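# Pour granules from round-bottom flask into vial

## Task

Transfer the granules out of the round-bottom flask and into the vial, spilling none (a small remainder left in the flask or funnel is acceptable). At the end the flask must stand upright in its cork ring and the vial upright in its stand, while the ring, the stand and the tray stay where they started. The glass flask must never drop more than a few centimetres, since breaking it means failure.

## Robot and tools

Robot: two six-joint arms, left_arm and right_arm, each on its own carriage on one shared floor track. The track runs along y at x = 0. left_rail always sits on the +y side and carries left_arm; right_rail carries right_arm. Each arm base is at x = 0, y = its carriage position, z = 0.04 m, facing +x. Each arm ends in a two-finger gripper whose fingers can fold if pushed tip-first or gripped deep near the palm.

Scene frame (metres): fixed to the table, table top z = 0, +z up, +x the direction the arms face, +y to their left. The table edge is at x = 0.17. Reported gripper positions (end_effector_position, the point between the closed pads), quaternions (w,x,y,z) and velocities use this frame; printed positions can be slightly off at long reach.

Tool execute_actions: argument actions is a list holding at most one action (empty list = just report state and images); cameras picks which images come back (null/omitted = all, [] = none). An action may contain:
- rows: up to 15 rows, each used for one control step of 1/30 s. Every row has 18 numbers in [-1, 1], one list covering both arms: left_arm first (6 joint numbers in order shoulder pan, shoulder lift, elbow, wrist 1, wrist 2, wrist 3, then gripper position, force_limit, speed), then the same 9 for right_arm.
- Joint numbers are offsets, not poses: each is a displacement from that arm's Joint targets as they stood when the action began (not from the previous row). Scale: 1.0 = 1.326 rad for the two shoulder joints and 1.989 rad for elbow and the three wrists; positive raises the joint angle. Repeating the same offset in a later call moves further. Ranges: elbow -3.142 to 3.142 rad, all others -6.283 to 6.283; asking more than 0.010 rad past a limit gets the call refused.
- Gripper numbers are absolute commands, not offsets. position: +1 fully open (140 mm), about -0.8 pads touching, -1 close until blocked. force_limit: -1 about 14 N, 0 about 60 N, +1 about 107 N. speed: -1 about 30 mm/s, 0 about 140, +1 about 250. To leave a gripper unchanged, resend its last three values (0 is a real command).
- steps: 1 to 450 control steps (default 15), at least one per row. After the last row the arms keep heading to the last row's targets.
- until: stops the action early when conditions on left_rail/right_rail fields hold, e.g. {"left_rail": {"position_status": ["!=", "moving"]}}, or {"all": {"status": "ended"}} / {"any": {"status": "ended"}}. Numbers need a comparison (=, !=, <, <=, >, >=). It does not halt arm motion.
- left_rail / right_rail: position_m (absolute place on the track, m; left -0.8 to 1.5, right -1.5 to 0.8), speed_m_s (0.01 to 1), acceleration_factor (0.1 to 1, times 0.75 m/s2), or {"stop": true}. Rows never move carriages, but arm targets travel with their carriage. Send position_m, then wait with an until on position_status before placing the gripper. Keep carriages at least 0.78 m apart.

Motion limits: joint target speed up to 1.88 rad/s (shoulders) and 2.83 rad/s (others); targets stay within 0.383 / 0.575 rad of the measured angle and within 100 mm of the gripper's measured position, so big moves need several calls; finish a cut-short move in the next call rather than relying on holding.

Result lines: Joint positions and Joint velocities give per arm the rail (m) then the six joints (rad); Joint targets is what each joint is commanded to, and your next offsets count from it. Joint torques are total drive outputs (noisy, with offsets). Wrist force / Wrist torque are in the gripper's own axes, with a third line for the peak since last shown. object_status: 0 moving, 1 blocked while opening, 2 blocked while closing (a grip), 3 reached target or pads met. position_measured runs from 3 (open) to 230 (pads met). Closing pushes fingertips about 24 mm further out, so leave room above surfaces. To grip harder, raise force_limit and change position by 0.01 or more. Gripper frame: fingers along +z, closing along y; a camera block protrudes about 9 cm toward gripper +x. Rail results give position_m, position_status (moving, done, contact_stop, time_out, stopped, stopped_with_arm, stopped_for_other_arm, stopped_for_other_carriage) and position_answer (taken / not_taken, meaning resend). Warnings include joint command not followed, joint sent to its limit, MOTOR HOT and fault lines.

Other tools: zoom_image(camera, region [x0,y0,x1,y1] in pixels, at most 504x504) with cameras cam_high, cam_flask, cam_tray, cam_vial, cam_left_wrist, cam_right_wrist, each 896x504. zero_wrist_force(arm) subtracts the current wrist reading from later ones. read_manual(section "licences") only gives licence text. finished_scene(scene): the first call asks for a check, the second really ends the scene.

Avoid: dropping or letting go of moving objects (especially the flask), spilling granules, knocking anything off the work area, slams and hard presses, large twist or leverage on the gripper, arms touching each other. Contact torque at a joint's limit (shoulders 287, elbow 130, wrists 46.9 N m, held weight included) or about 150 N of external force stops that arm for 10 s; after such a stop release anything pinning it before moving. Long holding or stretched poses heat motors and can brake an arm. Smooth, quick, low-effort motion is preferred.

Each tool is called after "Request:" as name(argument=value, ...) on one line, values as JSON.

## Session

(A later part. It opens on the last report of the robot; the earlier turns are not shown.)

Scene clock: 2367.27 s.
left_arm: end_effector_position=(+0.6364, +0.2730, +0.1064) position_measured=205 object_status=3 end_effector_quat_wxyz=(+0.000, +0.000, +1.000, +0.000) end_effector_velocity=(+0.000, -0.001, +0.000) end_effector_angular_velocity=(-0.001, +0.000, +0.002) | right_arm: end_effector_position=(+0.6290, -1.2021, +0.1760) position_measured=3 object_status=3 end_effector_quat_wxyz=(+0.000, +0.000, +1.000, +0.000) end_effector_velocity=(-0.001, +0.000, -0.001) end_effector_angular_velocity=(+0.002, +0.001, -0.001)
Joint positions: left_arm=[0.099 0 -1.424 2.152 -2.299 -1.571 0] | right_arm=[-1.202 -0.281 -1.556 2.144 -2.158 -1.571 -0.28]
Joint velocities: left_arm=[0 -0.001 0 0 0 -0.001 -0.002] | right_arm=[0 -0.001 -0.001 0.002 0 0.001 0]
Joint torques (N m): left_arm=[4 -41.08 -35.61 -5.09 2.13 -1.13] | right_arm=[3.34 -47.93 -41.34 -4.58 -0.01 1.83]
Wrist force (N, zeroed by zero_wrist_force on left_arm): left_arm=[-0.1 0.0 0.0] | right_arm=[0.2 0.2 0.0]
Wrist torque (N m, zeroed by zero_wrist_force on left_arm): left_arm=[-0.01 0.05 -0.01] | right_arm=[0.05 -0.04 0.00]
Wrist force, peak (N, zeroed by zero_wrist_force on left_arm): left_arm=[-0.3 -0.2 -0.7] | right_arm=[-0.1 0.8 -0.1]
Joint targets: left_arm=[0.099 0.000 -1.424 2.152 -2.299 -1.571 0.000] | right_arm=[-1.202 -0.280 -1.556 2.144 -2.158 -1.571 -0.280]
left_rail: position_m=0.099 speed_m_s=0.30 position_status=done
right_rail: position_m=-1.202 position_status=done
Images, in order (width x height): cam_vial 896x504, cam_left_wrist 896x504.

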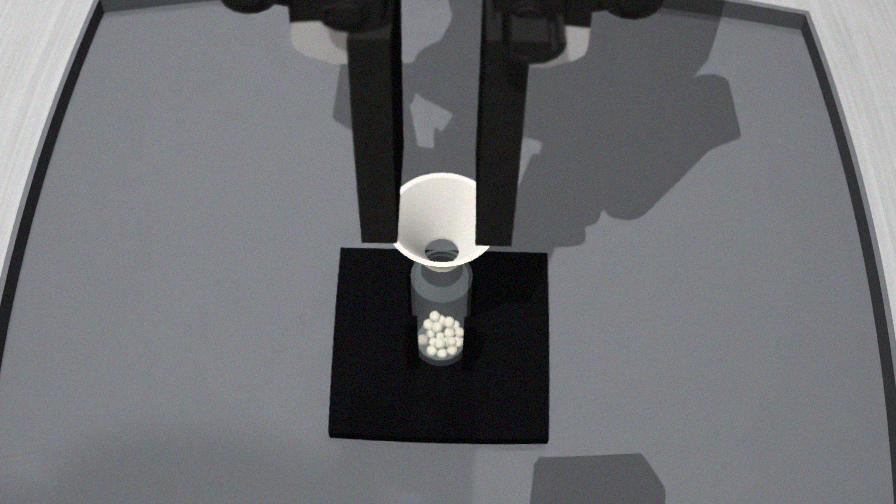

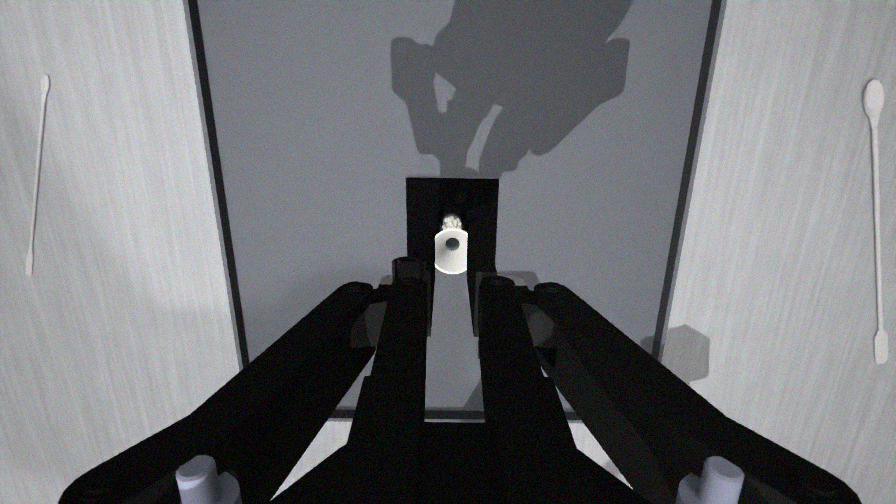

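Request:
execute_actions(actions=[{"left_rail":{"position_m":-0.15,"speed_m_s":0.8,"acceleration_factor":0.8},"rows":[[0,-0.000215,-0.000116,0.00026,0,0,-0.6,-1,-1,0,0,0,0,0,0,1,1,1],[0,-0.001532,-0.000825,0.001846,0,0,-0.6,-1,-1,0,0,0,0,0,0,1,1,1],[0,-0.00462,-0.002486,0.005566,0,0,-0.6,-1,-1,0,0,0,0,0,0,1,1,1],[0,-0.009726,-0.005235,0.011719,0,0,-0.6,-1,-1,0,0,0,0,0,0,1,1,1],[0,-0.016748,-0.009014,0.020179,0,0,-0.6,-1,-1,0,0,0,0,0,0,1,1,1],[0,-0.025325,-0.01363,0.030514,0,0,-0.6,-1,-1,0,0,0,0,0,0,1,1,1],[0,-0.034924,-0.018796,0.042079,0,0,-0.6,-1,-1,0,0,0,0,0,0,1,1,1],[0,-0.044866,-0.024147,0.054057,0,0,-0.6,-1,-1,0,0,0,0,0,0,1,1,1],[0,-0.054465,-0.029313,0.065622,0,0,-0.6,-1,-1,0,0,0,0,0,0,1,1,1],[0,-0.063042,-0.033929,0.075957,0,0,-0.6,-1,-1,0,0,0,0,0,0,1,1,1],[0,-0.070064,-0.037708,0.084417,0,0,-0.6,-1,-1,0,0,0,0,0,0,1,1,1],[0,-0.07517,-0.040457,0.09057,0,0,-0.6,-1,-1,0,0,0,0,0,0,1,1,1],[0,-0.078258,-0.042118,0.09429,0,0,-0.6,-1,-1,0,0,0,0,0,0,1,1,1],[0,-0.079575,-0.042827,0.095876,0,0,-0.6,-1,-1,0,0,0,0,0,0,1,1,1],[0,-0.07979,-0.042943,0.096136,0,0,-0.6,-1,-1,0,0,0,0,0,0,1,1,1]],"steps":200,"until":{"any":{"status":"ended"}}}], cameras=["cam_tray", "cam_high"])

Request:
zoom_image(camera="cam_tray", region=[230, 320, 370, 430])

Request:
zoom_image(camera="cam_high", region=[420, 270, 540, 370])

Scene clock: 2520.27 s.
left_arm: end_effector_position=(+0.6364, +0.0242, +0.2005) position_measured=205 object_status=3 end_effector_quat_wxyz=(+0.000, +0.000, +1.000, +0.000) end_effector_velocity=(+0.000, -0.001, +0.000) end_effector_angular_velocity=(+0.000, +0.000, +0.001) | right_arm: end_effector_position=(+0.6290, -1.2021, +0.1760) position_measured=3 object_status=3 end_effector_quat_wxyz=(+0.000, +0.000, +1.000, +0.000) end_effector_velocity=(-0.001, +0.000, -0.001) end_effector_angular_velocity=(+0.000, +0.002, +0.000)
Joint positions: left_arm=[-0.15 0 -1.53 2.066 -2.108 -1.571 0] | right_arm=[-1.202 -0.281 -1.556 2.144 -2.158 -1.571 -0.28]
Joint velocities: left_arm=[-0.001 0 0 0.001 0 0 -0.001] | right_arm=[0 0 0.002 0 0 -0.001 0]
Joint torques (N m): left_arm=[4.81 -62.46 -51.15 -2.99 1.95 -1.12] | right_arm=[5.42 -47.1 -40.88 -4.56 -0.48 1.87]
Wrist force (N, zeroed by zero_wrist_force on left_arm): left_arm=[0.2 0.3 -0.2] | right_arm=[0.3 0.1 -0.3]
Wrist torque (N m, zeroed by zero_wrist_force on left_arm): left_arm=[0.07 -0.03 -0.05] | right_arm=[0.03 -0.05 0.01]
Wrist force, peak (N, zeroed by zero_wrist_force on left_arm): left_arm=[-0.5 1.4 -2.0] | right_arm=[0.5 0.5 0.2]
Joint targets: left_arm=[-0.150 0.000 -1.530 2.066 -2.108 -1.571 0.000] | right_arm=[-1.202 -0.280 -1.556 2.144 -2.158 -1.571 -0.280]
left_rail: position_m=-0.150 speed_m_s=0.80 position_status=done
right_rail: position_m=-1.202 position_status=done
Images, in order (width x height): cam_high 896x504, cam_tray 896x504.

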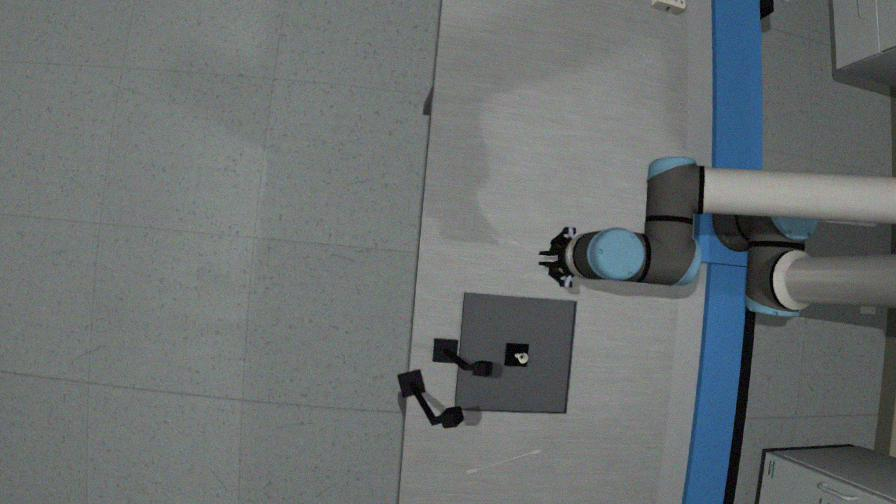

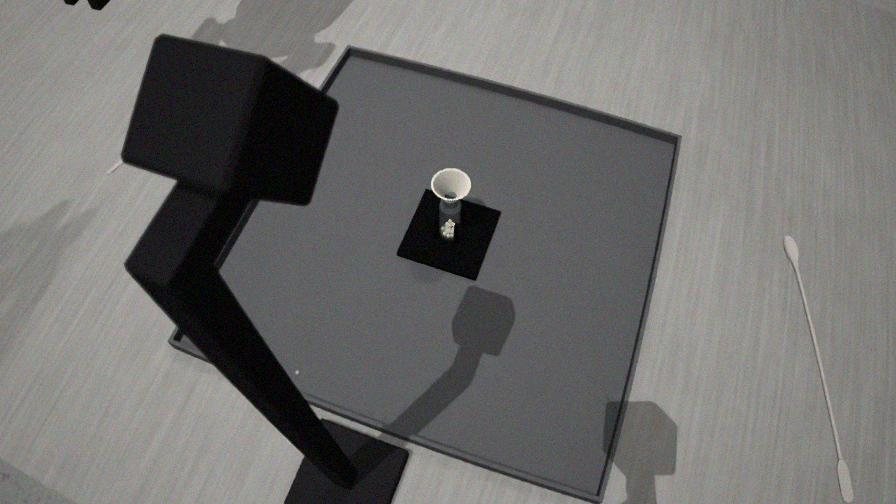

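Scaled by 3.600 from the camera's 896x504 image, which has a finer 1280x720 frame.

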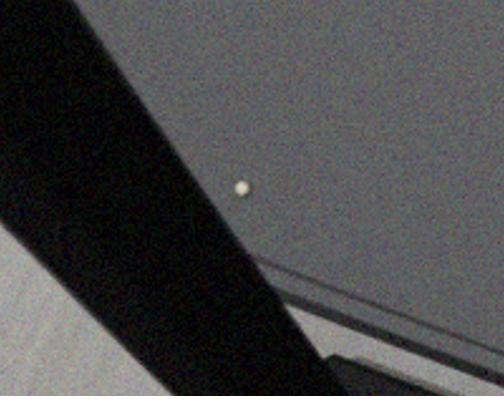

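Scaled by 4.200 from the camera's 896x504 image, which has a finer 1280x720 frame.

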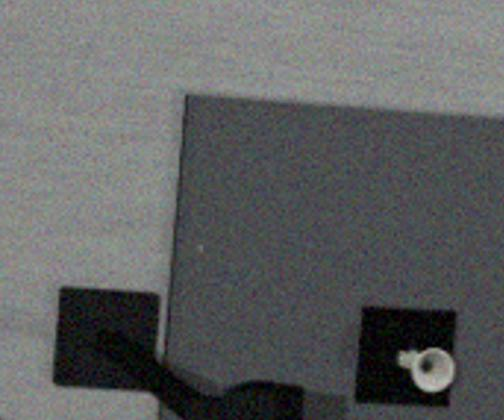

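Request:
execute_actions(actions=[{"left_rail":{"position_m":-0.12,"speed_m_s":0.8,"acceleration_factor":0.8},"rows":[[0,0.000308,-0.000156,-0.00005,0.000237,-0.001066,-0.6,-1,-1,0,0,0,0,0,0,1,1,1],[0,0.002193,-0.001109,-0.000353,0.001685,-0.007582,-0.6,-1,-1,0,0,0,0,0,0,1,1,1],[0,0.006614,-0.003344,-0.001065,0.005081,-0.022863,-0.6,-1,-1,0,0,0,0,0,0,1,1,1],[0,0.013926,-0.007041,-0.002243,0.010697,-0.048135,-0.6,-1,-1,0,0,0,0,0,0,1,1,1],[0,0.023979,-0.012124,-0.003862,0.018419,-0.082883,-0.6,-1,-1,0,0,0,0,0,0,1,1,1],[0,0.036259,-0.018333,-0.00584,0.027852,-0.125332,-0.6,-1,-1,0,0,0,0,0,0,1,1,1],[0,0.050002,-0.025281,-0.008054,0.038408,-0.172835,-0.6,-1,-1,0,0,0,0,0,0,1,1,1],[0,0.064237,-0.032478,-0.010347,0.049341,-0.222036,-0.6,-1,-1,0,0,0,0,0,0,1,1,1],[0,0.07798,-0.039426,-0.012561,0.059897,-0.269539,-0.6,-1,-1,0,0,0,0,0,0,1,1,1],[0,0.09026,-0.045635,-0.014539,0.06933,-0.311988,-0.6,-1,-1,0,0,0,0,0,0,1,1,1],[0,0.100313,-0.050718,-0.016158,0.077052,-0.346736,-0.6,-1,-1,0,0,0,0,0,0,1,1,1],[0,0.107625,-0.054415,-0.017336,0.082668,-0.372008,-0.6,-1,-1,0,0,0,0,0,0,1,1,1],[0,0.112046,-0.05665,-0.018048,0.086064,-0.387289,-0.6,-1,-1,0,0,0,0,0,0,1,1,1],[0,0.113931,-0.057603,-0.018351,0.087512,-0.393805,-0.6,-1,-1,0,0,0,0,0,0,1,1,1],[0,0.114239,-0.057759,-0.018401,0.087749,-0.394871,-0.6,-1,-1,0,0,0,0,0,0,1,1,1]],"steps":20}], cameras=["cam_tray"])

Scene clock: 2628.00 s.
left_arm: end_effector_position=(+0.7174, +0.1132, +0.1771) position_measured=205 object_status=3 end_effector_quat_wxyz=(+0.034, -0.381, +0.921, +0.080) end_effector_velocity=(+0.001, +0.001, +0.001) end_effector_angular_velocity=(+0.002, -0.002, +0.003) | right_arm: end_effector_position=(+0.6290, -1.2021, +0.1760) position_measured=3 object_status=3 end_effector_quat_wxyz=(+0.000, +0.000, +1.000, +0.000) end_effector_velocity=(+0.000, +0.000, +0.001) end_effector_angular_velocity=(+0.000, -0.001, +0.000)
Joint positions: left_arm=[-0.12 0 -1.379 1.952 -2.144 -1.396 -0.785] | right_arm=[-1.202 -0.281 -1.556 2.144 -2.158 -1.571 -0.28]
Joint velocities: left_arm=[0 0 0 -0.001 0 0.002 -0.003] | right_arm=[0 0 -0.001 0 0 0 0]
Joint torques (N m): left_arm=[4.13 -49.72 -51.22 -6.52 3.48 -2.66] | right_arm=[5.29 -44.77 -41.21 -4.56 0.08 1.96]
Wrist force (N, zeroed by zero_wrist_force on left_arm): left_arm=[0.1 0.5 -0.6] | right_arm=[0.3 0.4 0.2]
Wrist torque (N m, zeroed by zero_wrist_force on left_arm): left_arm=[0.11 0.00 -0.05] | right_arm=[0.08 -0.05 0.01]
Wrist force, peak (N, zeroed by zero_wrist_force on left_arm): left_arm=[2.5 -1.2 -1.1] | right_arm=[0.5 0.5 -0.2]
Joint targets: left_arm=[-0.120 0.000 -1.379 1.952 -2.144 -1.396 -0.785] | right_arm=[-1.202 -0.280 -1.556 2.144 -2.158 -1.571 -0.280]
left_rail: position_m=-0.120 speed_m_s=0.80 position_status=done
right_rail: position_m=-1.202 position_status=done
Images, in order (width x height): cam_tray 896x504.

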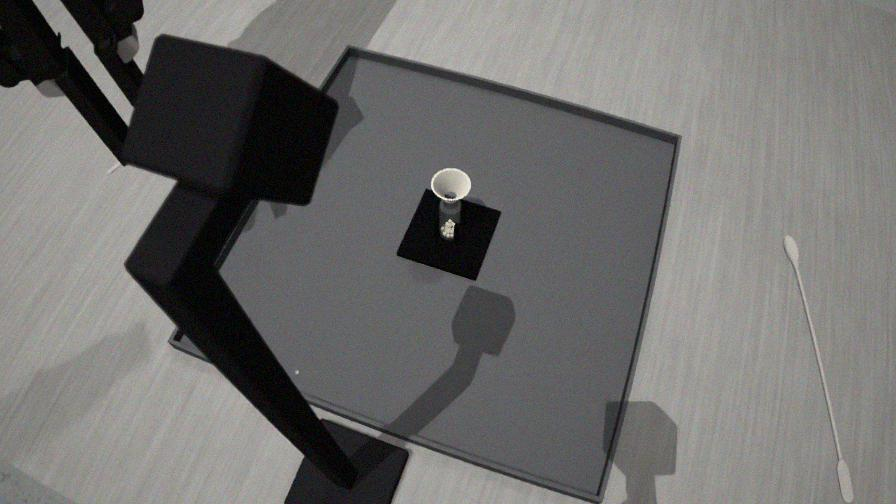

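Request:
execute_actions(actions=[{"rows":[[0,0.000308,-0.000156,-0.00005,0.000237,-0.001066,-0.6,-1,-1,0,0,0,0,0,0,1,1,1],[0,0.002193,-0.001109,-0.000353,0.001685,-0.007582,-0.6,-1,-1,0,0,0,0,0,0,1,1,1],[0,0.006614,-0.003344,-0.001065,0.005081,-0.022863,-0.6,-1,-1,0,0,0,0,0,0,1,1,1],[0,0.013926,-0.007041,-0.002243,0.010697,-0.048135,-0.6,-1,-1,0,0,0,0,0,0,1,1,1],[0,0.023979,-0.012124,-0.003862,0.018419,-0.082883,-0.6,-1,-1,0,0,0,0,0,0,1,1,1],[0,0.036259,-0.018333,-0.00584,0.027852,-0.125332,-0.6,-1,-1,0,0,0,0,0,0,1,1,1],[0,0.050002,-0.025281,-0.008054,0.038408,-0.172835,-0.6,-1,-1,0,0,0,0,0,0,1,1,1],[0,0.064237,-0.032478,-0.010347,0.049341,-0.222036,-0.6,-1,-1,0,0,0,0,0,0,1,1,1],[0,0.07798,-0.039426,-0.012561,0.059897,-0.269539,-0.6,-1,-1,0,0,0,0,0,0,1,1,1],[0,0.09026,-0.045635,-0.014539,0.06933,-0.311988,-0.6,-1,-1,0,0,0,0,0,0,1,1,1],[0,0.100313,-0.050718,-0.016158,0.077052,-0.346736,-0.6,-1,-1,0,0,0,0,0,0,1,1,1],[0,0.107625,-0.054415,-0.017336,0.082668,-0.372008,-0.6,-1,-1,0,0,0,0,0,0,1,1,1],[0,0.112046,-0.05665,-0.018048,0.086064,-0.387289,-0.6,-1,-1,0,0,0,0,0,0,1,1,1],[0,0.113931,-0.057603,-0.018351,0.087512,-0.393805,-0.6,-1,-1,0,0,0,0,0,0,1,1,1],[0,0.114239,-0.057759,-0.018401,0.087749,-0.394871,-0.6,-1,-1,0,0,0,0,0,0,1,1,1]],"steps":20}], cameras=["cam_tray", "cam_left_wrist"])

Request:
zoom_image(camera="cam_left_wrist", region=[330, 110, 570, 290])

Scene clock: 2638.77 s.
left_arm: end_effector_position=(+0.7952, +0.1706, +0.1506) position_measured=205 object_status=3 end_effector_quat_wxyz=(-0.123, +0.696, -0.697, -0.122) end_effector_velocity=(+0.000, +0.000, +0.000) end_effector_angular_velocity=(+0.000, -0.001, +0.003) | right_arm: end_effector_position=(+0.6290, -1.2021, +0.1760) position_measured=3 object_status=3 end_effector_quat_wxyz=(+0.000, +0.000, +1.000, +0.000) end_effector_velocity=(+0.001, +0.000, +0.001) end_effector_angular_velocity=(+0.000, -0.001, +0.000)
Joint positions: left_arm=[-0.12 0 -1.227 1.837 -2.181 -1.222 -1.57] | right_arm=[-1.202 -0.281 -1.556 2.144 -2.158 -1.571 -0.28]
Joint velocities: left_arm=[0 -0.001 0 0 0 0 -0.004] | right_arm=[0 0 -0.001 -0.001 0.001 0 0]
Joint torques (N m): left_arm=[4.04 -64.35 -49.65 -6.36 3.88 -2.83] | right_arm=[6.6 -47.46 -42.3 -4.17 -0.72 1.57]
Wrist force (N, zeroed by zero_wrist_force on left_arm): left_arm=[0.3 0.4 -0.5] | right_arm=[0.0 0.1 0.1]
Wrist torque (N m, zeroed by zero_wrist_force on left_arm): left_arm=[0.00 -0.10 -0.08] | right_arm=[0.02 0.01 0.01]
Wrist force, peak (N, zeroed by zero_wrist_force on left_arm): left_arm=[1.8 1.4 -1.2] | right_arm=[0.2 0.7 -0.5]
Joint targets: left_arm=[-0.120 0.000 -1.227 1.837 -2.181 -1.222 -1.570] | right_arm=[-1.202 -0.280 -1.556 2.144 -2.158 -1.571 -0.280]
left_rail: position_m=-0.120 speed_m_s=0.80 position_status=done
right_rail: position_m=-1.202 position_status=done
Images, in order (width x height): cam_tray 896x504, cam_left_wrist 896x504.

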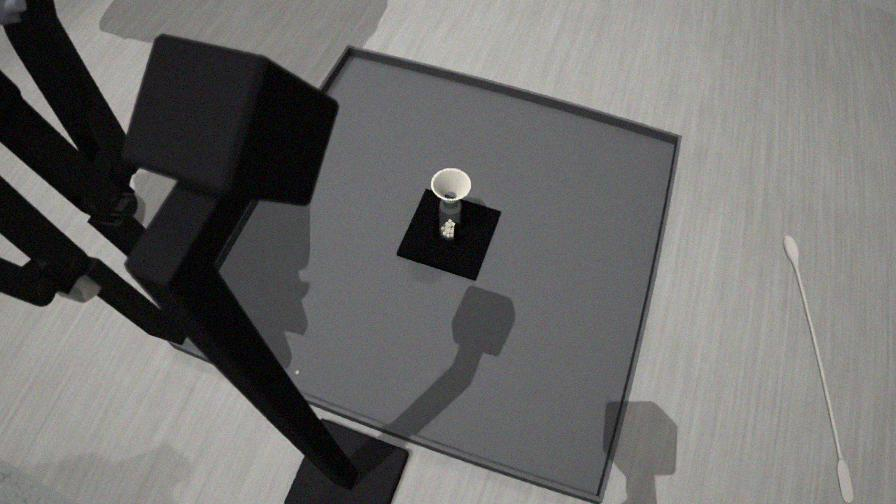

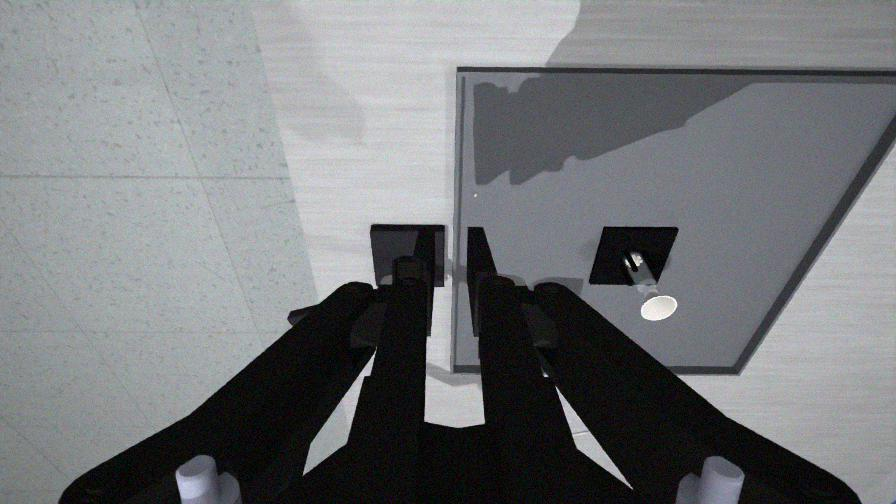

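Scaled by 2.100 from the camera's 896x504 image, which has a finer 1280x720 frame.

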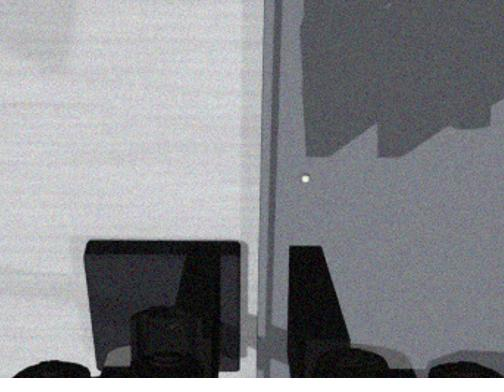

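Request:
execute_actions(actions=[], cameras=["cam_high", "cam_left_wrist"])

Request:
zoom_image(camera="cam_high", region=[400, 240, 600, 420])

Request:
zoom_image(camera="cam_left_wrist", region=[420, 170, 500, 250])

Scene clock: 2740.70 s.
left_arm: end_effector_position=(+0.7952, +0.1706, +0.1506) position_measured=205 object_status=3 end_effector_quat_wxyz=(-0.123, +0.696, -0.697, -0.122) end_effector_velocity=(+0.000, +0.000, +0.000) end_effector_angular_velocity=(+0.000, +0.000, +0.001) | right_arm: end_effector_position=(+0.6290, -1.2021, +0.1760) position_measured=3 object_status=3 end_effector_quat_wxyz=(+0.000, +0.000, +1.000, +0.000) end_effector_velocity=(-0.001, +0.000, -0.001) end_effector_angular_velocity=(+0.000, +0.002, -0.001)
Joint positions: left_arm=[-0.12 0 -1.227 1.837 -2.181 -1.222 -1.57] | right_arm=[-1.202 -0.281 -1.556 2.144 -2.158 -1.571 -0.28]
Joint velocities: left_arm=[0 0 0 0 0 0 -0.001] | right_arm=[0 -0.001 0.002 0.001 0 0 0.001]
Joint torques (N m): left_arm=[2.63 -63.86 -43.2 -5.69 3.78 -2.16] | right_arm=[6.72 -47.11 -41.67 -4.54 -0.55 1.86]
Wrist force (N, zeroed by zero_wrist_force on left_arm): left_arm=[0.6 0.3 -0.2] | right_arm=[0.0 0.1 -0.1]
Wrist torque (N m, zeroed by zero_wrist_force on left_arm): left_arm=[-0.03 -0.18 -0.08] | right_arm=[0.02 0.02 0.01]
Wrist force, peak (N, zeroed by zero_wrist_force on left_arm): left_arm=[0.9 0.3 -0.4] | right_arm=[0.5 0.5 -0.2]
Joint targets: left_arm=[-0.120 0.000 -1.227 1.837 -2.181 -1.222 -1.570] | right_arm=[-1.202 -0.280 -1.556 2.144 -2.158 -1.571 -0.280]
Tool commands: left_gripper/position=-0.6 left_gripper/force_limit=-1.0 left_gripper/speed=-1.0 right_gripper/position=+1.0 right_gripper/force_limit=+1.0 right_gripper/speed=+1.0
left_rail: position_m=-0.120 speed_m_s=0.80 position_status=done
right_rail: position_m=-1.202 position_status=done
Images, in order (width x height): cam_high 896x504, cam_left_wrist 896x504.

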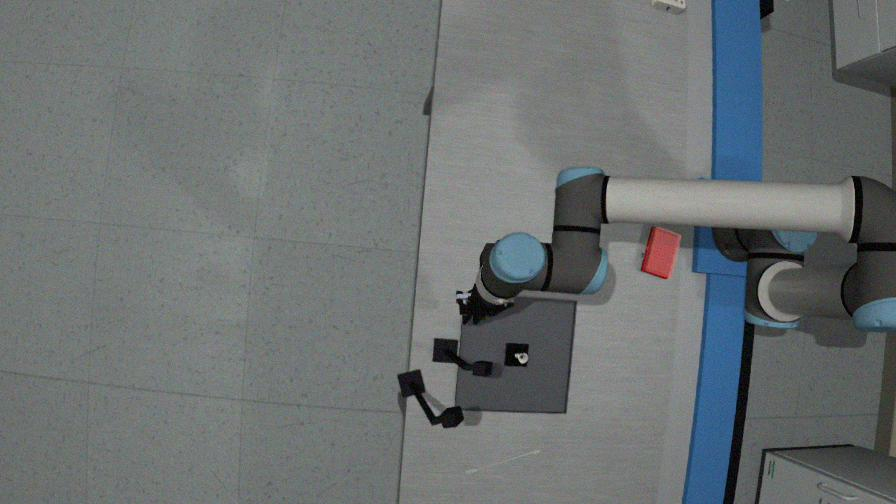

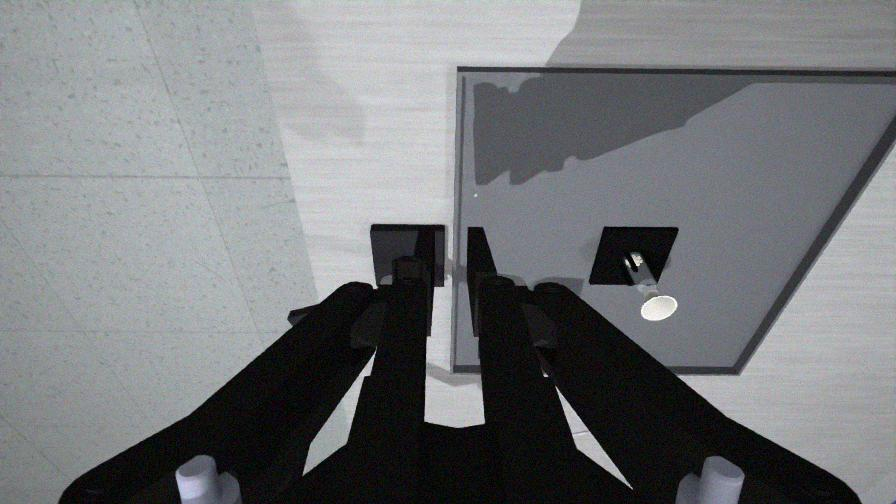

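Scaled by 2.520 from the camera's 896x504 image, which has a finer 1280x720 frame.

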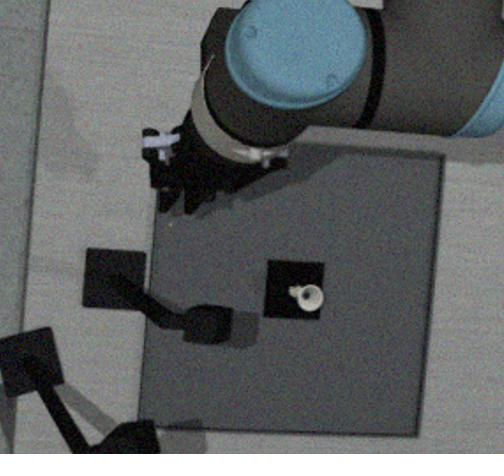

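Scaled by 6.300 from the camera's 896x504 image, which has a finer 1280x720 frame.

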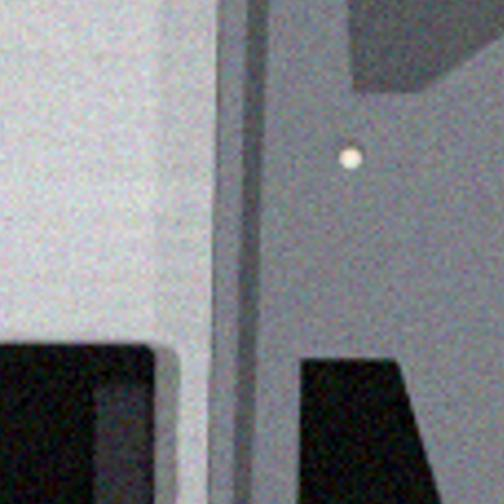

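Request:
execute_actions(actions=[{"left_rail":{"position_m":-0.0743,"speed_m_s":0.3,"acceleration_factor":0.6},"rows":[[0,0.000085,0.000213,-0.000269,0,0,-1,-0.1,-1,0,0,0,0,0,0,1,1,1],[0,0.000601,0.001515,-0.001916,0,0,-1,-0.1,-1,0,0,0,0,0,0,1,1,1],[0,0.001812,0.004569,-0.005777,0,0,-1,-0.1,-1,0,0,0,0,0,0,1,1,1],[0,0.003816,0.009619,-0.012163,0,0,-1,-0.1,-1,0,0,0,0,0,0,1,1,1],[0,0.00657,0.016563,-0.020943,0,0,-1,-0.1,-1,0,0,0,0,0,0,1,1,1],[0,0.009935,0.025045,-0.031669,0,0,-1,-0.1,-1,0,0,0,0,0,0,1,1,1],[0,0.0137,0.034538,-0.043672,0,0,-1,-0.1,-1,0,0,0,0,0,0,1,1,1],[0,0.017601,0.044369,-0.056103,0,0,-1,-0.1,-1,0,0,0,0,0,0,1,1,1],[0,0.021366,0.053862,-0.068106,0,0,-1,-0.1,-1,0,0,0,0,0,0,1,1,1],[0,0.024731,0.062344,-0.078832,0,0,-1,-0.1,-1,0,0,0,0,0,0,1,1,1],[0,0.027485,0.069288,-0.087612,0,0,-1,-0.1,-1,0,0,0,0,0,0,1,1,1],[0,0.029489,0.074338,-0.093998,0,0,-1,-0.1,-1,0,0,0,0,0,0,1,1,1],[0,0.0307,0.077392,-0.097859,0,0,-1,-0.1,-1,0,0,0,0,0,0,1,1,1],[0,0.031216,0.078694,-0.099506,0,0,-1,-0.1,-1,0,0,0,0,0,0,1,1,1],[0,0.031301,0.078907,-0.099775,0,0,-1,-0.1,-1,0,0,0,0,0,0,1,1,1]],"steps":40}], cameras=["cam_tray", "cam_left_wrist"])

Request:
zoom_image(camera="cam_left_wrist", region=[380, 190, 500, 270])

Scene clock: 2788.40 s.
left_arm: end_effector_position=(+0.7453, +0.2163, +0.0555) position_measured=233 object_status=3 end_effector_quat_wxyz=(-0.123, +0.696, -0.697, -0.122) end_effector_velocity=(+0.000, +0.000, +0.000) end_effector_angular_velocity=(-0.001, +0.000, +0.000) | right_arm: end_effector_position=(+0.6290, -1.2021, +0.1760) position_measured=3 object_status=3 end_effector_quat_wxyz=(+0.000, +0.000, +1.000, +0.000) end_effector_velocity=(+0.000, +0.000, +0.001) end_effector_angular_velocity=(-0.003, -0.001, +0.001)
Joint positions: left_arm=[-0.074 0 -1.186 1.994 -2.379 -1.222 -1.57] | right_arm=[-1.202 -0.281 -1.556 2.144 -2.158 -1.571 -0.281]
Joint velocities: left_arm=[0 0 0 0 0 -0.001 0] | right_arm=[0 0.001 -0.002 -0.001 0 -0.002 0]
Joint torques (N m): left_arm=[2.95 -58.93 -24.46 -6.4 3.17 -2.27] | right_arm=[6.76 -46.24 -41.5 -4.99 -0.47 1.68]
Wrist force (N, zeroed by zero_wrist_force on left_arm): left_arm=[0.2 0.5 0.0] | right_arm=[0.0 0.2 0.1]
Wrist torque (N m, zeroed by zero_wrist_force on left_arm): left_arm=[0.07 -0.08 -0.07] | right_arm=[0.05 0.00 0.01]
Wrist force, peak (N, zeroed by zero_wrist_force on left_arm): left_arm=[0.5 -1.1 -3.2] | right_arm=[0.0 0.7 -0.3]
Joint targets: left_arm=[-0.074 0.000 -1.186 1.994 -2.379 -1.222 -1.570] | right_arm=[-1.202 -0.280 -1.556 2.144 -2.158 -1.571 -0.280]
left_rail: position_m=-0.074 speed_m_s=0.30 position_status=done
right_rail: position_m=-1.202 position_status=done
Images, in order (width x height): cam_tray 896x504, cam_left_wrist 896x504.

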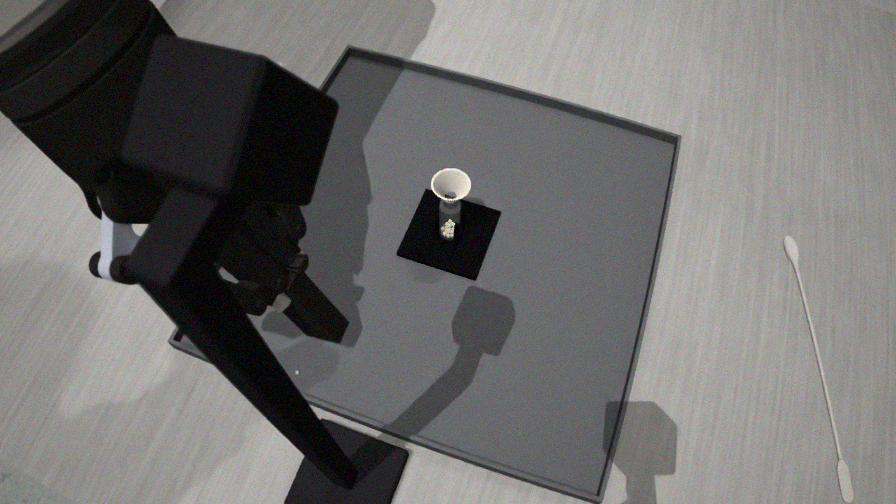

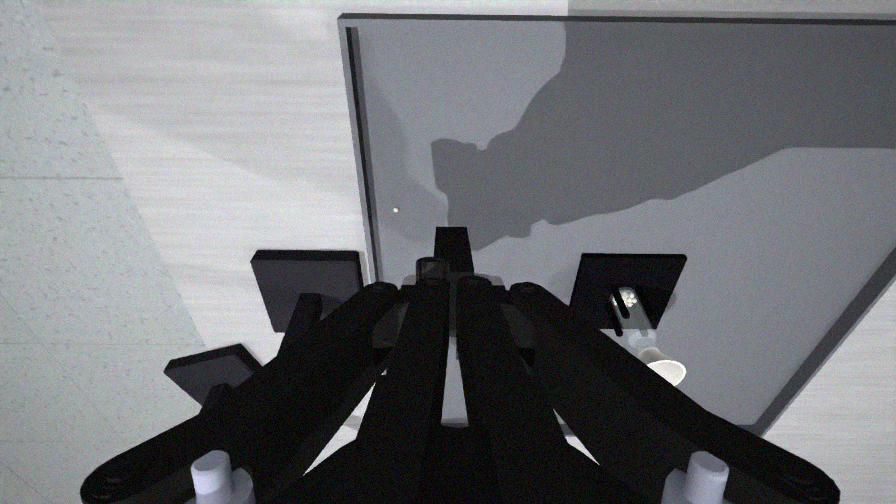

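Scaled by 4.200 from the camera's 896x504 image, which has a finer 1280x720 frame.

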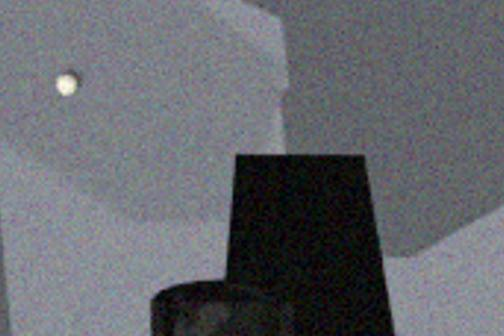

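Request:
execute_actions(actions=[{"rows":[[0,0.000247,0.000058,-0.000222,0,0,-1,-0.1,-1,0,0,0,0,0,0,1,1,1],[0,0.001589,0.000371,-0.00143,0,0,-1,-0.1,-1,0,0,0,0,0,0,1,1,1],[0,0.004225,0.000986,-0.003803,0,0,-1,-0.1,-1,0,0,0,0,0,0,1,1,1],[0,0.007677,0.001791,-0.006909,0,0,-1,-0.1,-1,0,0,0,0,0,0,1,1,1],[0,0.011129,0.002596,-0.010015,0,0,-1,-0.1,-1,0,0,0,0,0,0,1,1,1],[0,0.013765,0.003211,-0.012388,0,0,-1,-0.1,-1,0,0,0,0,0,0,1,1,1],[0,0.015107,0.003524,-0.013596,0,0,-1,-0.1,-1,0,0,0,0,0,0,1,1,1],[0,0.015354,0.003582,-0.013818,0,0,-1,-0.1,-1,0,0,0,0,0,0,1,1,1]],"steps":14}], cameras=[])

Request:
zero_wrist_force(arm="left_arm")

Scene clock: 2810.23 s.
left_arm: end_effector_position=(+0.7453, +0.2163, +0.0402) position_measured=233 object_status=3 end_effector_quat_wxyz=(-0.123, +0.696, -0.697, -0.122) end_effector_velocity=(+0.000, +0.000, -0.001) end_effector_angular_velocity=(-0.001, +0.000, +0.000) | right_arm: end_effector_position=(+0.6290, -1.2021, +0.1760) position_measured=3 object_status=3 end_effector_quat_wxyz=(+0.000, +0.000, +1.000, +0.000) end_effector_velocity=(+0.000, -0.001, +0.000) end_effector_angular_velocity=(+0.000, -0.001, -0.001)
Joint positions: left_arm=[-0.074 0 -1.166 2.001 -2.407 -1.222 -1.57] | right_arm=[-1.202 -0.281 -1.556 2.144 -2.158 -1.571 -0.28]
Joint velocities: left_arm=[0 0.001 0.002 0.001 -0.003 -0.001 0.001] | right_arm=[0 -0.001 0 0 0 0 0]
Joint torques (N m): left_arm=[3.37 -64.23 -22.74 -6.09 2.81 -2.14] | right_arm=[7.09 -44.86 -41.81 -4.65 -0.16 1.47]
Wrist force (N, zeroed by zero_wrist_force on left_arm): left_arm=[0.5 0.3 -0.3] | right_arm=[0.4 0.3 0.1]
Wrist torque (N m, zeroed by zero_wrist_force on left_arm): left_arm=[0.03 -0.14 -0.05] | right_arm=[0.06 -0.06 0.01]
Wrist force, peak (N, zeroed by zero_wrist_force on left_arm): left_arm=[0.4 0.0 -1.2] | right_arm=[0.6 0.4 0.0]
Joint targets: left_arm=[-0.074 0.000 -1.165 2.001 -2.407 -1.222 -1.570] | right_arm=[-1.202 -0.280 -1.556 2.144 -2.158 -1.571 -0.280]
left_rail: position_m=-0.074 speed_m_s=0.30 position_status=done
right_rail: position_m=-1.202 position_status=done
No camera images: "cameras" was empty.

Wrist force sensor zeroed.

Request:
execute_actions(actions=[{"rows":[[0,0.000178,0.000042,-0.000161,0,0,-1,-0.1,-1,0,0,0,0,0,0,1,1,1],[0,0.000595,0.000139,-0.000535,0,0,-1,-0.1,-1,0,0,0,0,0,0,1,1,1],[0,0.001011,0.000235,-0.00091,0,0,-1,-0.1,-1,0,0,0,0,0,0,1,1,1],[0,0.001189,0.000277,-0.00107,0,0,-1,-0.1,-1,0,0,0,0,0,0,1,1,1]],"steps":8}], cameras=[])

Scene clock: 2818.97 s.
left_arm: end_effector_position=(+0.7453, +0.2163, +0.0389) position_measured=233 object_status=3 end_effector_quat_wxyz=(-0.123, +0.696, -0.697, -0.122) end_effector_velocity=(+0.000, +0.000, -0.001) end_effector_angular_velocity=(-0.001, +0.001, -0.001) | right_arm: end_effector_position=(+0.6290, -1.2021, +0.1760) position_measured=3 object_status=3 end_effector_quat_wxyz=(+0.000, +0.000, +1.000, +0.000) end_effector_velocity=(+0.000, -0.001, +0.000) end_effector_angular_velocity=(-0.001, +0.000, -0.001)
Joint positions: left_arm=[-0.074 0 -1.164 2.001 -2.409 -1.222 -1.57] | right_arm=[-1.202 -0.281 -1.556 2.144 -2.158 -1.571 -0.28]
Joint velocities: left_arm=[0 0 0.001 0 0 -0.001 0] | right_arm=[0 -0.001 -0.001 0 0 -0.001 0]
Joint torques (N m): left_arm=[3.71 -63.69 -22.63 -6.2 2.67 -1.97] | right_arm=[5.63 -48.52 -41.39 -4.48 -0.37 1.86]
Wrist force (N, zeroed by zero_wrist_force on left_arm): left_arm=[0.2 0.1 -0.8] | right_arm=[-0.1 0.4 -0.1]
Wrist torque (N m, zeroed by zero_wrist_force on left_arm): left_arm=[0.03 -0.05 -0.01] | right_arm=[0.08 0.04 0.01]
Wrist force, peak (N, zeroed by zero_wrist_force on left_arm): left_arm=[-0.5 -0.6 0.1] | right_arm=[0.3 0.8 -0.3]
Joint targets: left_arm=[-0.074 0.000 -1.164 2.001 -2.409 -1.222 -1.570] | right_arm=[-1.202 -0.280 -1.556 2.144 -2.158 -1.571 -0.280]
left_rail: position_m=-0.074 speed_m_s=0.30 position_status=done
right_rail: position_m=-1.202 position_status=done
No camera images: "cameras" was empty.

Request:
execute_actions(actions=[{"rows":[[0,0.000149,0.000035,-0.000134,0,0,-1,-0.1,-1,0,0,0,0,0,0,1,1,1],[0,0.000347,0.000081,-0.000312,0,0,-1,-0.1,-1,0,0,0,0,0,0,1,1,1],[0,0.000495,0.000116,-0.000446,0,0,-1,-0.1,-1,0,0,0,0,0,0,1,1,1]],"steps":7}], cameras=[])

Scene clock: 2823.70 s.
left_arm: end_effector_position=(+0.7453, +0.2163, +0.0384) position_measured=233 object_status=3 end_effector_quat_wxyz=(-0.123, +0.696, -0.697, -0.122) end_effector_velocity=(+0.000, +0.001, +0.000) end_effector_angular_velocity=(+0.001, +0.000, +0.001) | right_arm: end_effector_position=(+0.6290, -1.2021, +0.1760) position_measured=3 object_status=3 end_effector_quat_wxyz=(+0.000, +0.000, +1.000, +0.000) end_effector_velocity=(+0.000, +0.001, +0.000) end_effector_angular_velocity=(-0.001, +0.000, +0.001)
Joint positions: left_arm=[-0.074 0 -1.163 2.001 -2.41 -1.222 -1.57] | right_arm=[-1.202 -0.281 -1.556 2.144 -2.158 -1.571 -0.28]
Joint velocities: left_arm=[0 0.001 0.001 0 -0.001 0.001 -0.001] | right_arm=[0 0.001 0 0 0 -0.001 0]
Joint torques (N m): left_arm=[3.06 -56.66 -20.33 -6.28 2.3 -2.17] | right_arm=[9.5 -46.33 -41.9 -4.51 -0.3 1.55]
Wrist force (N, zeroed by zero_wrist_force on left_arm): left_arm=[-1.7 0.7 -5.7] | right_arm=[0.3 0.4 -0.2]
Wrist torque (N m, zeroed by zero_wrist_force on left_arm): left_arm=[-0.07 0.04 0.01] | right_arm=[0.09 -0.05 0.01]
Wrist force, peak (N, zeroed by zero_wrist_force on left_arm): left_arm=[-1.7 0.7 -5.7] | right_arm=[0.6 0.5 -0.3]
Joint targets: left_arm=[-0.074 0.000 -1.163 2.001 -2.410 -1.222 -1.570] | right_arm=[-1.202 -0.280 -1.556 2.144 -2.158 -1.571 -0.280]
left_rail: position_m=-0.074 speed_m_s=0.30 position_status=done
right_rail: position_m=-1.202 position_status=done
No camera images: "cameras" was empty.

Request:
execute_actions(actions=[{"rows":[[0,0.000037,-0.000089,0.000065,0,0,-1,-0.1,-1,0,0,0,0,0,0,1,1,1],[0,0.000261,-0.000634,0.00046,0,0,-1,-0.1,-1,0,0,0,0,0,0,1,1,1],[0,0.000788,-0.001912,0.001387,0,0,-1,-0.1,-1,0,0,0,0,0,0,1,1,1],[0,0.001658,-0.004026,0.00292,0,0,-1,-0.1,-1,0,0,0,0,0,0,1,1,1],[0,0.002855,-0.006932,0.005028,0,0,-0.71,-1,-1,0,0,0,0,0,0,1,1,1],[0,0.004318,-0.010482,0.007604,0,0,-0.71,-1,-1,0,0,0,0,0,0,1,1,1],[0,0.005954,-0.014455,0.010486,0,0,-0.71,-1,-1,0,0,0,0,0,0,1,1,1],[0,0.007649,-0.01857,0.01347,0,0,-0.71,-1,-1,0,0,0,0,0,0,1,1,1],[0,0.009285,-0.022543,0.016352,0,0,-0.71,-1,-1,0,0,0,0,0,0,1,1,1],[0,0.010748,-0.026093,0.018928,0,0,-0.71,-1,-1,0,0,0,0,0,0,1,1,1],[0,0.011945,-0.028999,0.021036,0,0,-0.71,-1,-1,0,0,0,0,0,0,1,1,1],[0,0.012815,-0.031113,0.022569,0,0,-0.71,-1,-1,0,0,0,0,0,0,1,1,1],[0,0.013342,-0.032391,0.023496,0,0,-0.71,-1,-1,0,0,0,0,0,0,1,1,1],[0,0.013566,-0.032936,0.023891,0,0,-0.71,-1,-1,0,0,0,0,0,0,1,1,1],[0,0.013603,-0.033025,0.023956,0,0,-0.71,-1,-1,0,0,0,0,0,0,1,1,1]],"steps":22}], cameras=["cam_left_wrist"])

Request:
zoom_image(camera="cam_left_wrist", region=[410, 190, 490, 250])

Scene clock: 2879.57 s.
left_arm: end_effector_position=(+0.7750, +0.2163, +0.0525) position_measured=218 object_status=3 end_effector_quat_wxyz=(-0.123, +0.696, -0.697, -0.122) end_effector_velocity=(+0.002, +0.000, +0.001) end_effector_angular_velocity=(+0.000, -0.001, +0.001) | right_arm: end_effector_position=(+0.6290, -1.2021, +0.1760) position_measured=3 object_status=3 end_effector_quat_wxyz=(+0.000, +0.000, +1.000, +0.000) end_effector_velocity=(+0.000, +0.000, +0.000) end_effector_angular_velocity=(-0.002, +0.000, +0.002)
Joint positions: left_arm=[-0.074 0 -1.145 1.936 -2.363 -1.222 -1.57] | right_arm=[-1.202 -0.281 -1.556 2.144 -2.158 -1.571 -0.28]
Joint velocities: left_arm=[0 0 0.001 -0.004 0.002 0 -0.001] | right_arm=[0 0.001 0 0 -0.001 -0.002 -0.001]
Joint torques (N m): left_arm=[3.77 -66.99 -47.45 -1.96 2.15 -2] | right_arm=[5.91 -45.38 -41.97 -4.44 -0.25 1.74]
Wrist force (N, zeroed by zero_wrist_force on left_arm): left_arm=[0.0 -0.4 -0.1] | right_arm=[-0.1 0.4 -0.1]
Wrist torque (N m, zeroed by zero_wrist_force on left_arm): left_arm=[-0.09 0.01 0.01] | right_arm=[0.10 0.03 0.01]
Wrist force, peak (N, zeroed by zero_wrist_force on left_arm): left_arm=[-2.1 0.2 -7.4] | right_arm=[0.4 0.6 -0.3]
Joint targets: left_arm=[-0.074 0.000 -1.145 1.936 -2.362 -1.222 -1.570] | right_arm=[-1.202 -0.280 -1.556 2.144 -2.158 -1.571 -0.280]
left_rail: position_m=-0.074 speed_m_s=0.30 position_status=done
right_rail: position_m=-1.202 position_status=done
Images, in order (width x height): cam_left_wrist 896x504.

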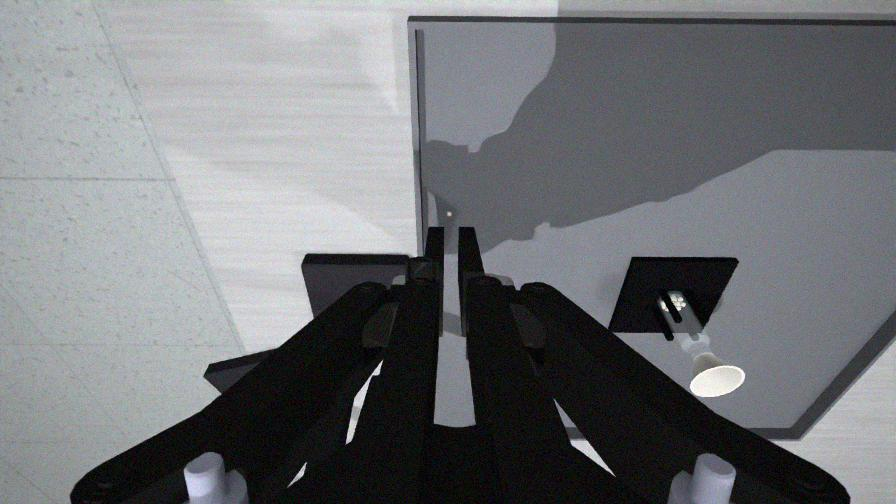

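Scaled by 6.300 from the camera's 896x504 image, which has a finer 1280x720 frame.

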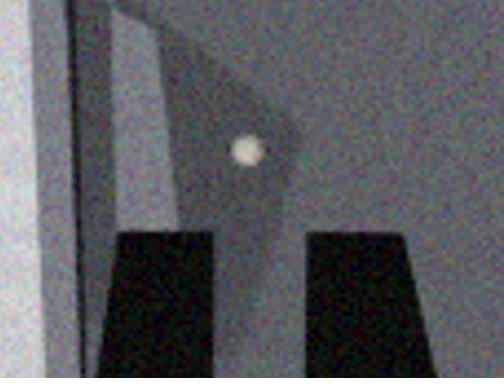

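Request:
execute_actions(actions=[{"left_rail":{"position_m":-0.0749,"speed_m_s":0.3,"acceleration_factor":0.4},"rows":[[0,0.000035,0.000008,-0.000031,0,0,-0.71,-1,-1,0,0,0,0,0,0,1,1,1],[0,0.000248,0.000058,-0.000223,0,0,-0.71,-1,-1,0,0,0,0,0,0,1,1,1],[0,0.000747,0.000175,-0.000673,0,0,-0.71,-1,-1,0,0,0,0,0,0,1,1,1],[0,0.001573,0.000369,-0.001418,0,0,-0.71,-1,-1,0,0,0,0,0,0,1,1,1],[0,0.002709,0.000635,-0.002441,0,0,-0.71,-1,-1,0,0,0,0,0,0,1,1,1],[0,0.004097,0.00096,-0.003691,0,0,-0.71,-1,-1,0,0,0,0,0,0,1,1,1],[0,0.00565,0.001324,-0.00509,0,0,-0.71,-1,-1,0,0,0,0,0,0,1,1,1],[0,0.007258,0.0017,-0.006539,0,0,-0.71,-1,-1,0,0,0,0,0,0,1,1,1],[0,0.008811,0.002064,-0.007938,0,0,-0.71,-1,-1,0,0,0,0,0,0,1,1,1],[0,0.010199,0.002389,-0.009188,0,0,-0.71,-1,-1,0,0,0,0,0,0,1,1,1],[0,0.011335,0.002655,-0.010211,0,0,-0.71,-1,-1,0,0,0,0,0,0,1,1,1],[0,0.012161,0.002849,-0.010956,0,0,-0.71,-1,-1,0,0,0,0,0,0,1,1,1],[0,0.01266,0.002966,-0.011406,0,0,-0.71,-1,-1,0,0,0,0,0,0,1,1,1],[0,0.012873,0.003016,-0.011598,0,0,-0.71,-1,-1,0,0,0,0,0,0,1,1,1],[0,0.012908,0.003024,-0.011629,0,0,-0.71,-1,-1,0,0,0,0,0,0,1,1,1]],"steps":20}], cameras=["cam_left_wrist", "cam_vial"])

Request:
zoom_image(camera="cam_left_wrist", region=[420, 205, 480, 250])

Scene clock: 2924.00 s.
left_arm: end_effector_position=(+0.7752, +0.2157, +0.0391) position_measured=218 object_status=3 end_effector_quat_wxyz=(-0.123, +0.696, -0.697, -0.122) end_effector_velocity=(+0.001, +0.000, -0.001) end_effector_angular_velocity=(-0.001, -0.001, +0.000) | right_arm: end_effector_position=(+0.6290, -1.2021, +0.1760) position_measured=3 object_status=3 end_effector_quat_wxyz=(+0.000, +0.000, +1.000, +0.000) end_effector_velocity=(-0.001, +0.001, -0.002) end_effector_angular_velocity=(+0.001, +0.003, +0.001)
Joint positions: left_arm=[-0.075 0 -1.128 1.942 -2.385 -1.222 -1.57] | right_arm=[-1.202 -0.281 -1.556 2.144 -2.158 -1.571 -0.281]
Joint velocities: left_arm=[0 0 0.002 0 -0.003 -0.001 0] | right_arm=[0 0.001 0.002 0.001 0.001 0 0]
Joint torques (N m): left_arm=[3.12 -63.43 -23.14 -6.91 1.39 -1.98] | right_arm=[6.75 -47.86 -42.64 -4.81 -0.82 1.49]
Wrist force (N, zeroed by zero_wrist_force on left_arm): left_arm=[0.4 -0.2 0.0] | right_arm=[0.2 0.3 -0.3]
Wrist torque (N m, zeroed by zero_wrist_force on left_arm): left_arm=[-0.04 -0.09 0.01] | right_arm=[0.07 -0.02 0.01]
Wrist force, peak (N, zeroed by zero_wrist_force on left_arm): left_arm=[0.2 -0.7 0.1] | right_arm=[0.3 0.7 -0.3]
Joint targets: left_arm=[-0.075 0.000 -1.128 1.942 -2.385 -1.222 -1.570] | right_arm=[-1.202 -0.280 -1.556 2.144 -2.158 -1.571 -0.280]
left_rail: position_m=-0.075 speed_m_s=0.30 position_status=done
right_rail: position_m=-1.202 position_status=done
Images, in order (width x height): cam_vial 896x504, cam_left_wrist 896x504.

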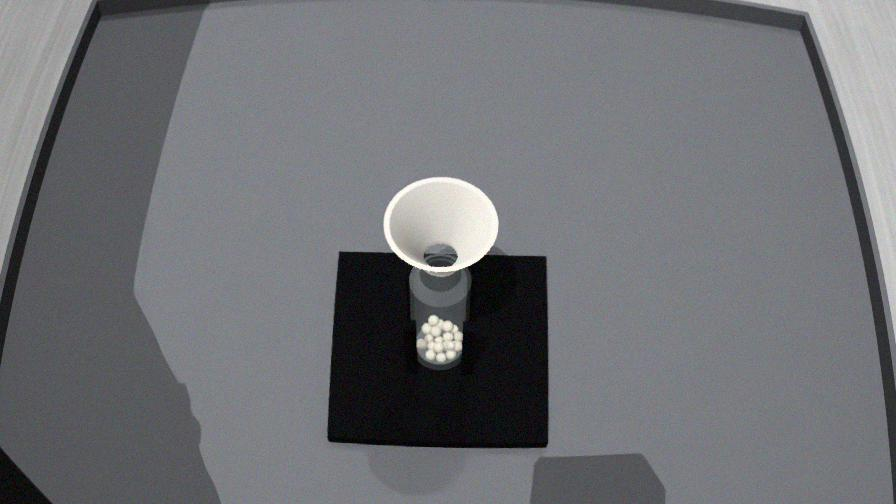

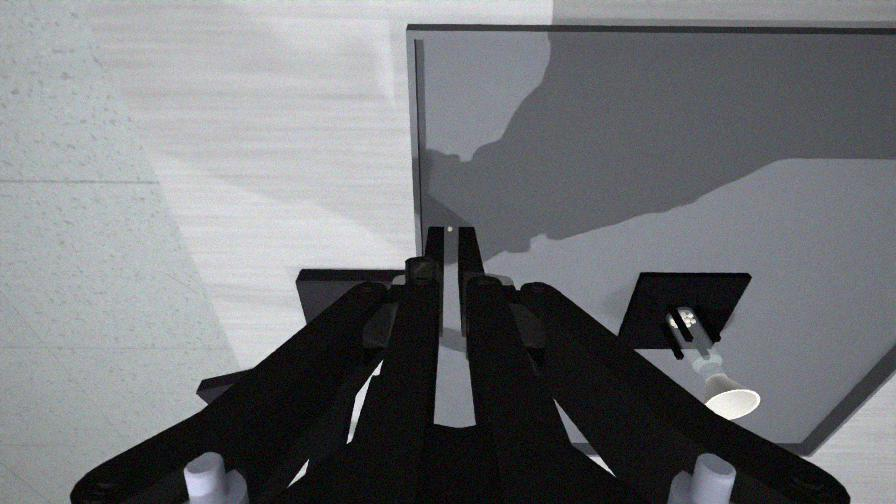

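Scaled by 8.400 from the camera's 896x504 image, which has a finer 1280x720 frame.

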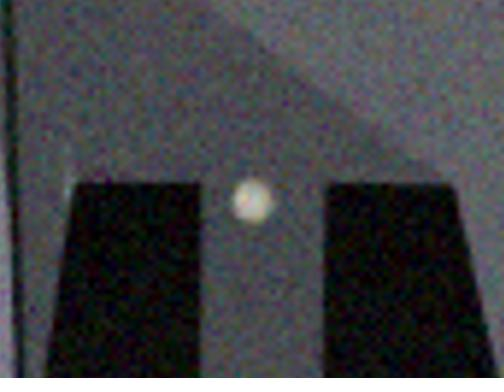

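Request:
execute_actions(actions=[], cameras=["cam_left_wrist", "cam_tray"])

Scene clock: 2955.83 s.
left_arm: end_effector_position=(+0.7752, +0.2157, +0.0389) position_measured=218 object_status=3 end_effector_quat_wxyz=(-0.123, +0.696, -0.697, -0.122) end_effector_velocity=(-0.001, +0.001, +0.000) end_effector_angular_velocity=(+0.001, +0.001, +0.000) | right_arm: end_effector_position=(+0.6290, -1.2021, +0.1760) position_measured=3 object_status=3 end_effector_quat_wxyz=(+0.000, +0.000, +1.000, +0.000) end_effector_velocity=(+0.000, -0.002, +0.000) end_effector_angular_velocity=(-0.002, +0.000, -0.001)
Joint positions: left_arm=[-0.075 0 -1.128 1.942 -2.385 -1.222 -1.57] | right_arm=[-1.202 -0.281 -1.556 2.144 -2.158 -1.571 -0.28]
Joint velocities: left_arm=[0 0.001 0 0.001 0 0.001 0.001] | right_arm=[0 -0.002 0 -0.001 0 -0.002 0]
Joint torques (N m): left_arm=[3.71 -64.64 -28.64 -4.94 1.35 -1.98] | right_arm=[8.26 -47.5 -43.28 -4.72 -0.28 1.33]
Wrist force (N, zeroed by zero_wrist_force on left_arm): left_arm=[-0.3 -0.4 -1.5] | right_arm=[-0.3 0.3 -0.1]
Wrist torque (N m, zeroed by zero_wrist_force on left_arm): left_arm=[-0.07 -0.02 0.02] | right_arm=[0.07 0.08 0.01]
Wrist force, peak (N, zeroed by zero_wrist_force on left_arm): left_arm=[0.2 -0.4 -1.6] | right_arm=[0.2 0.7 -0.5]
Joint targets: left_arm=[-0.075 0.000 -1.128 1.942 -2.385 -1.222 -1.570] | right_arm=[-1.202 -0.280 -1.556 2.144 -2.158 -1.571 -0.280]
Tool commands: left_gripper/position=-0.71 left_gripper/force_limit=-1.0 left_gripper/speed=-1.0 right_gripper/position=+1.0 right_gripper/force_limit=+1.0 right_gripper/speed=+1.0
left_rail: position_m=-0.075 speed_m_s=0.30 position_status=done
right_rail: position_m=-1.202 position_status=done
Images, in order (width x height): cam_tray 896x504, cam_left_wrist 896x504.

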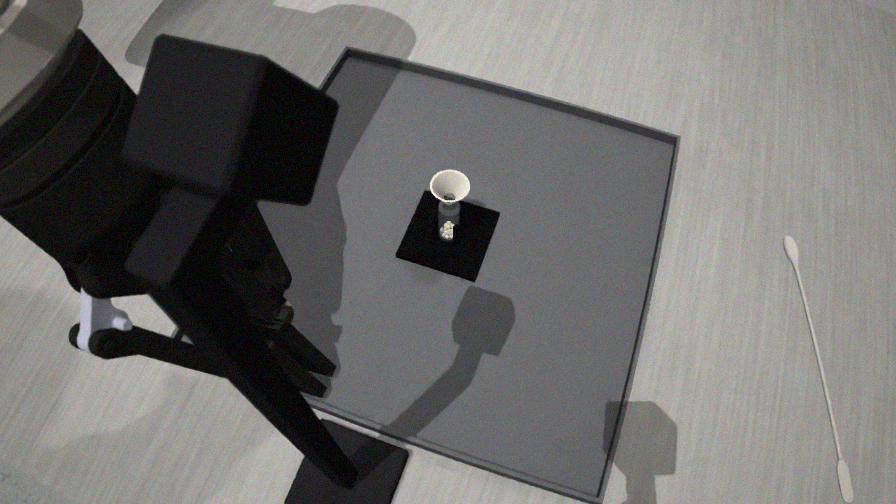

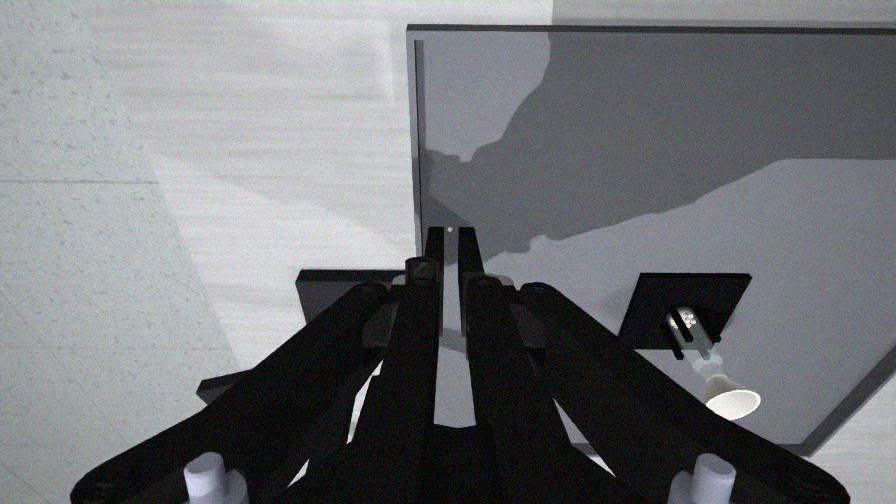

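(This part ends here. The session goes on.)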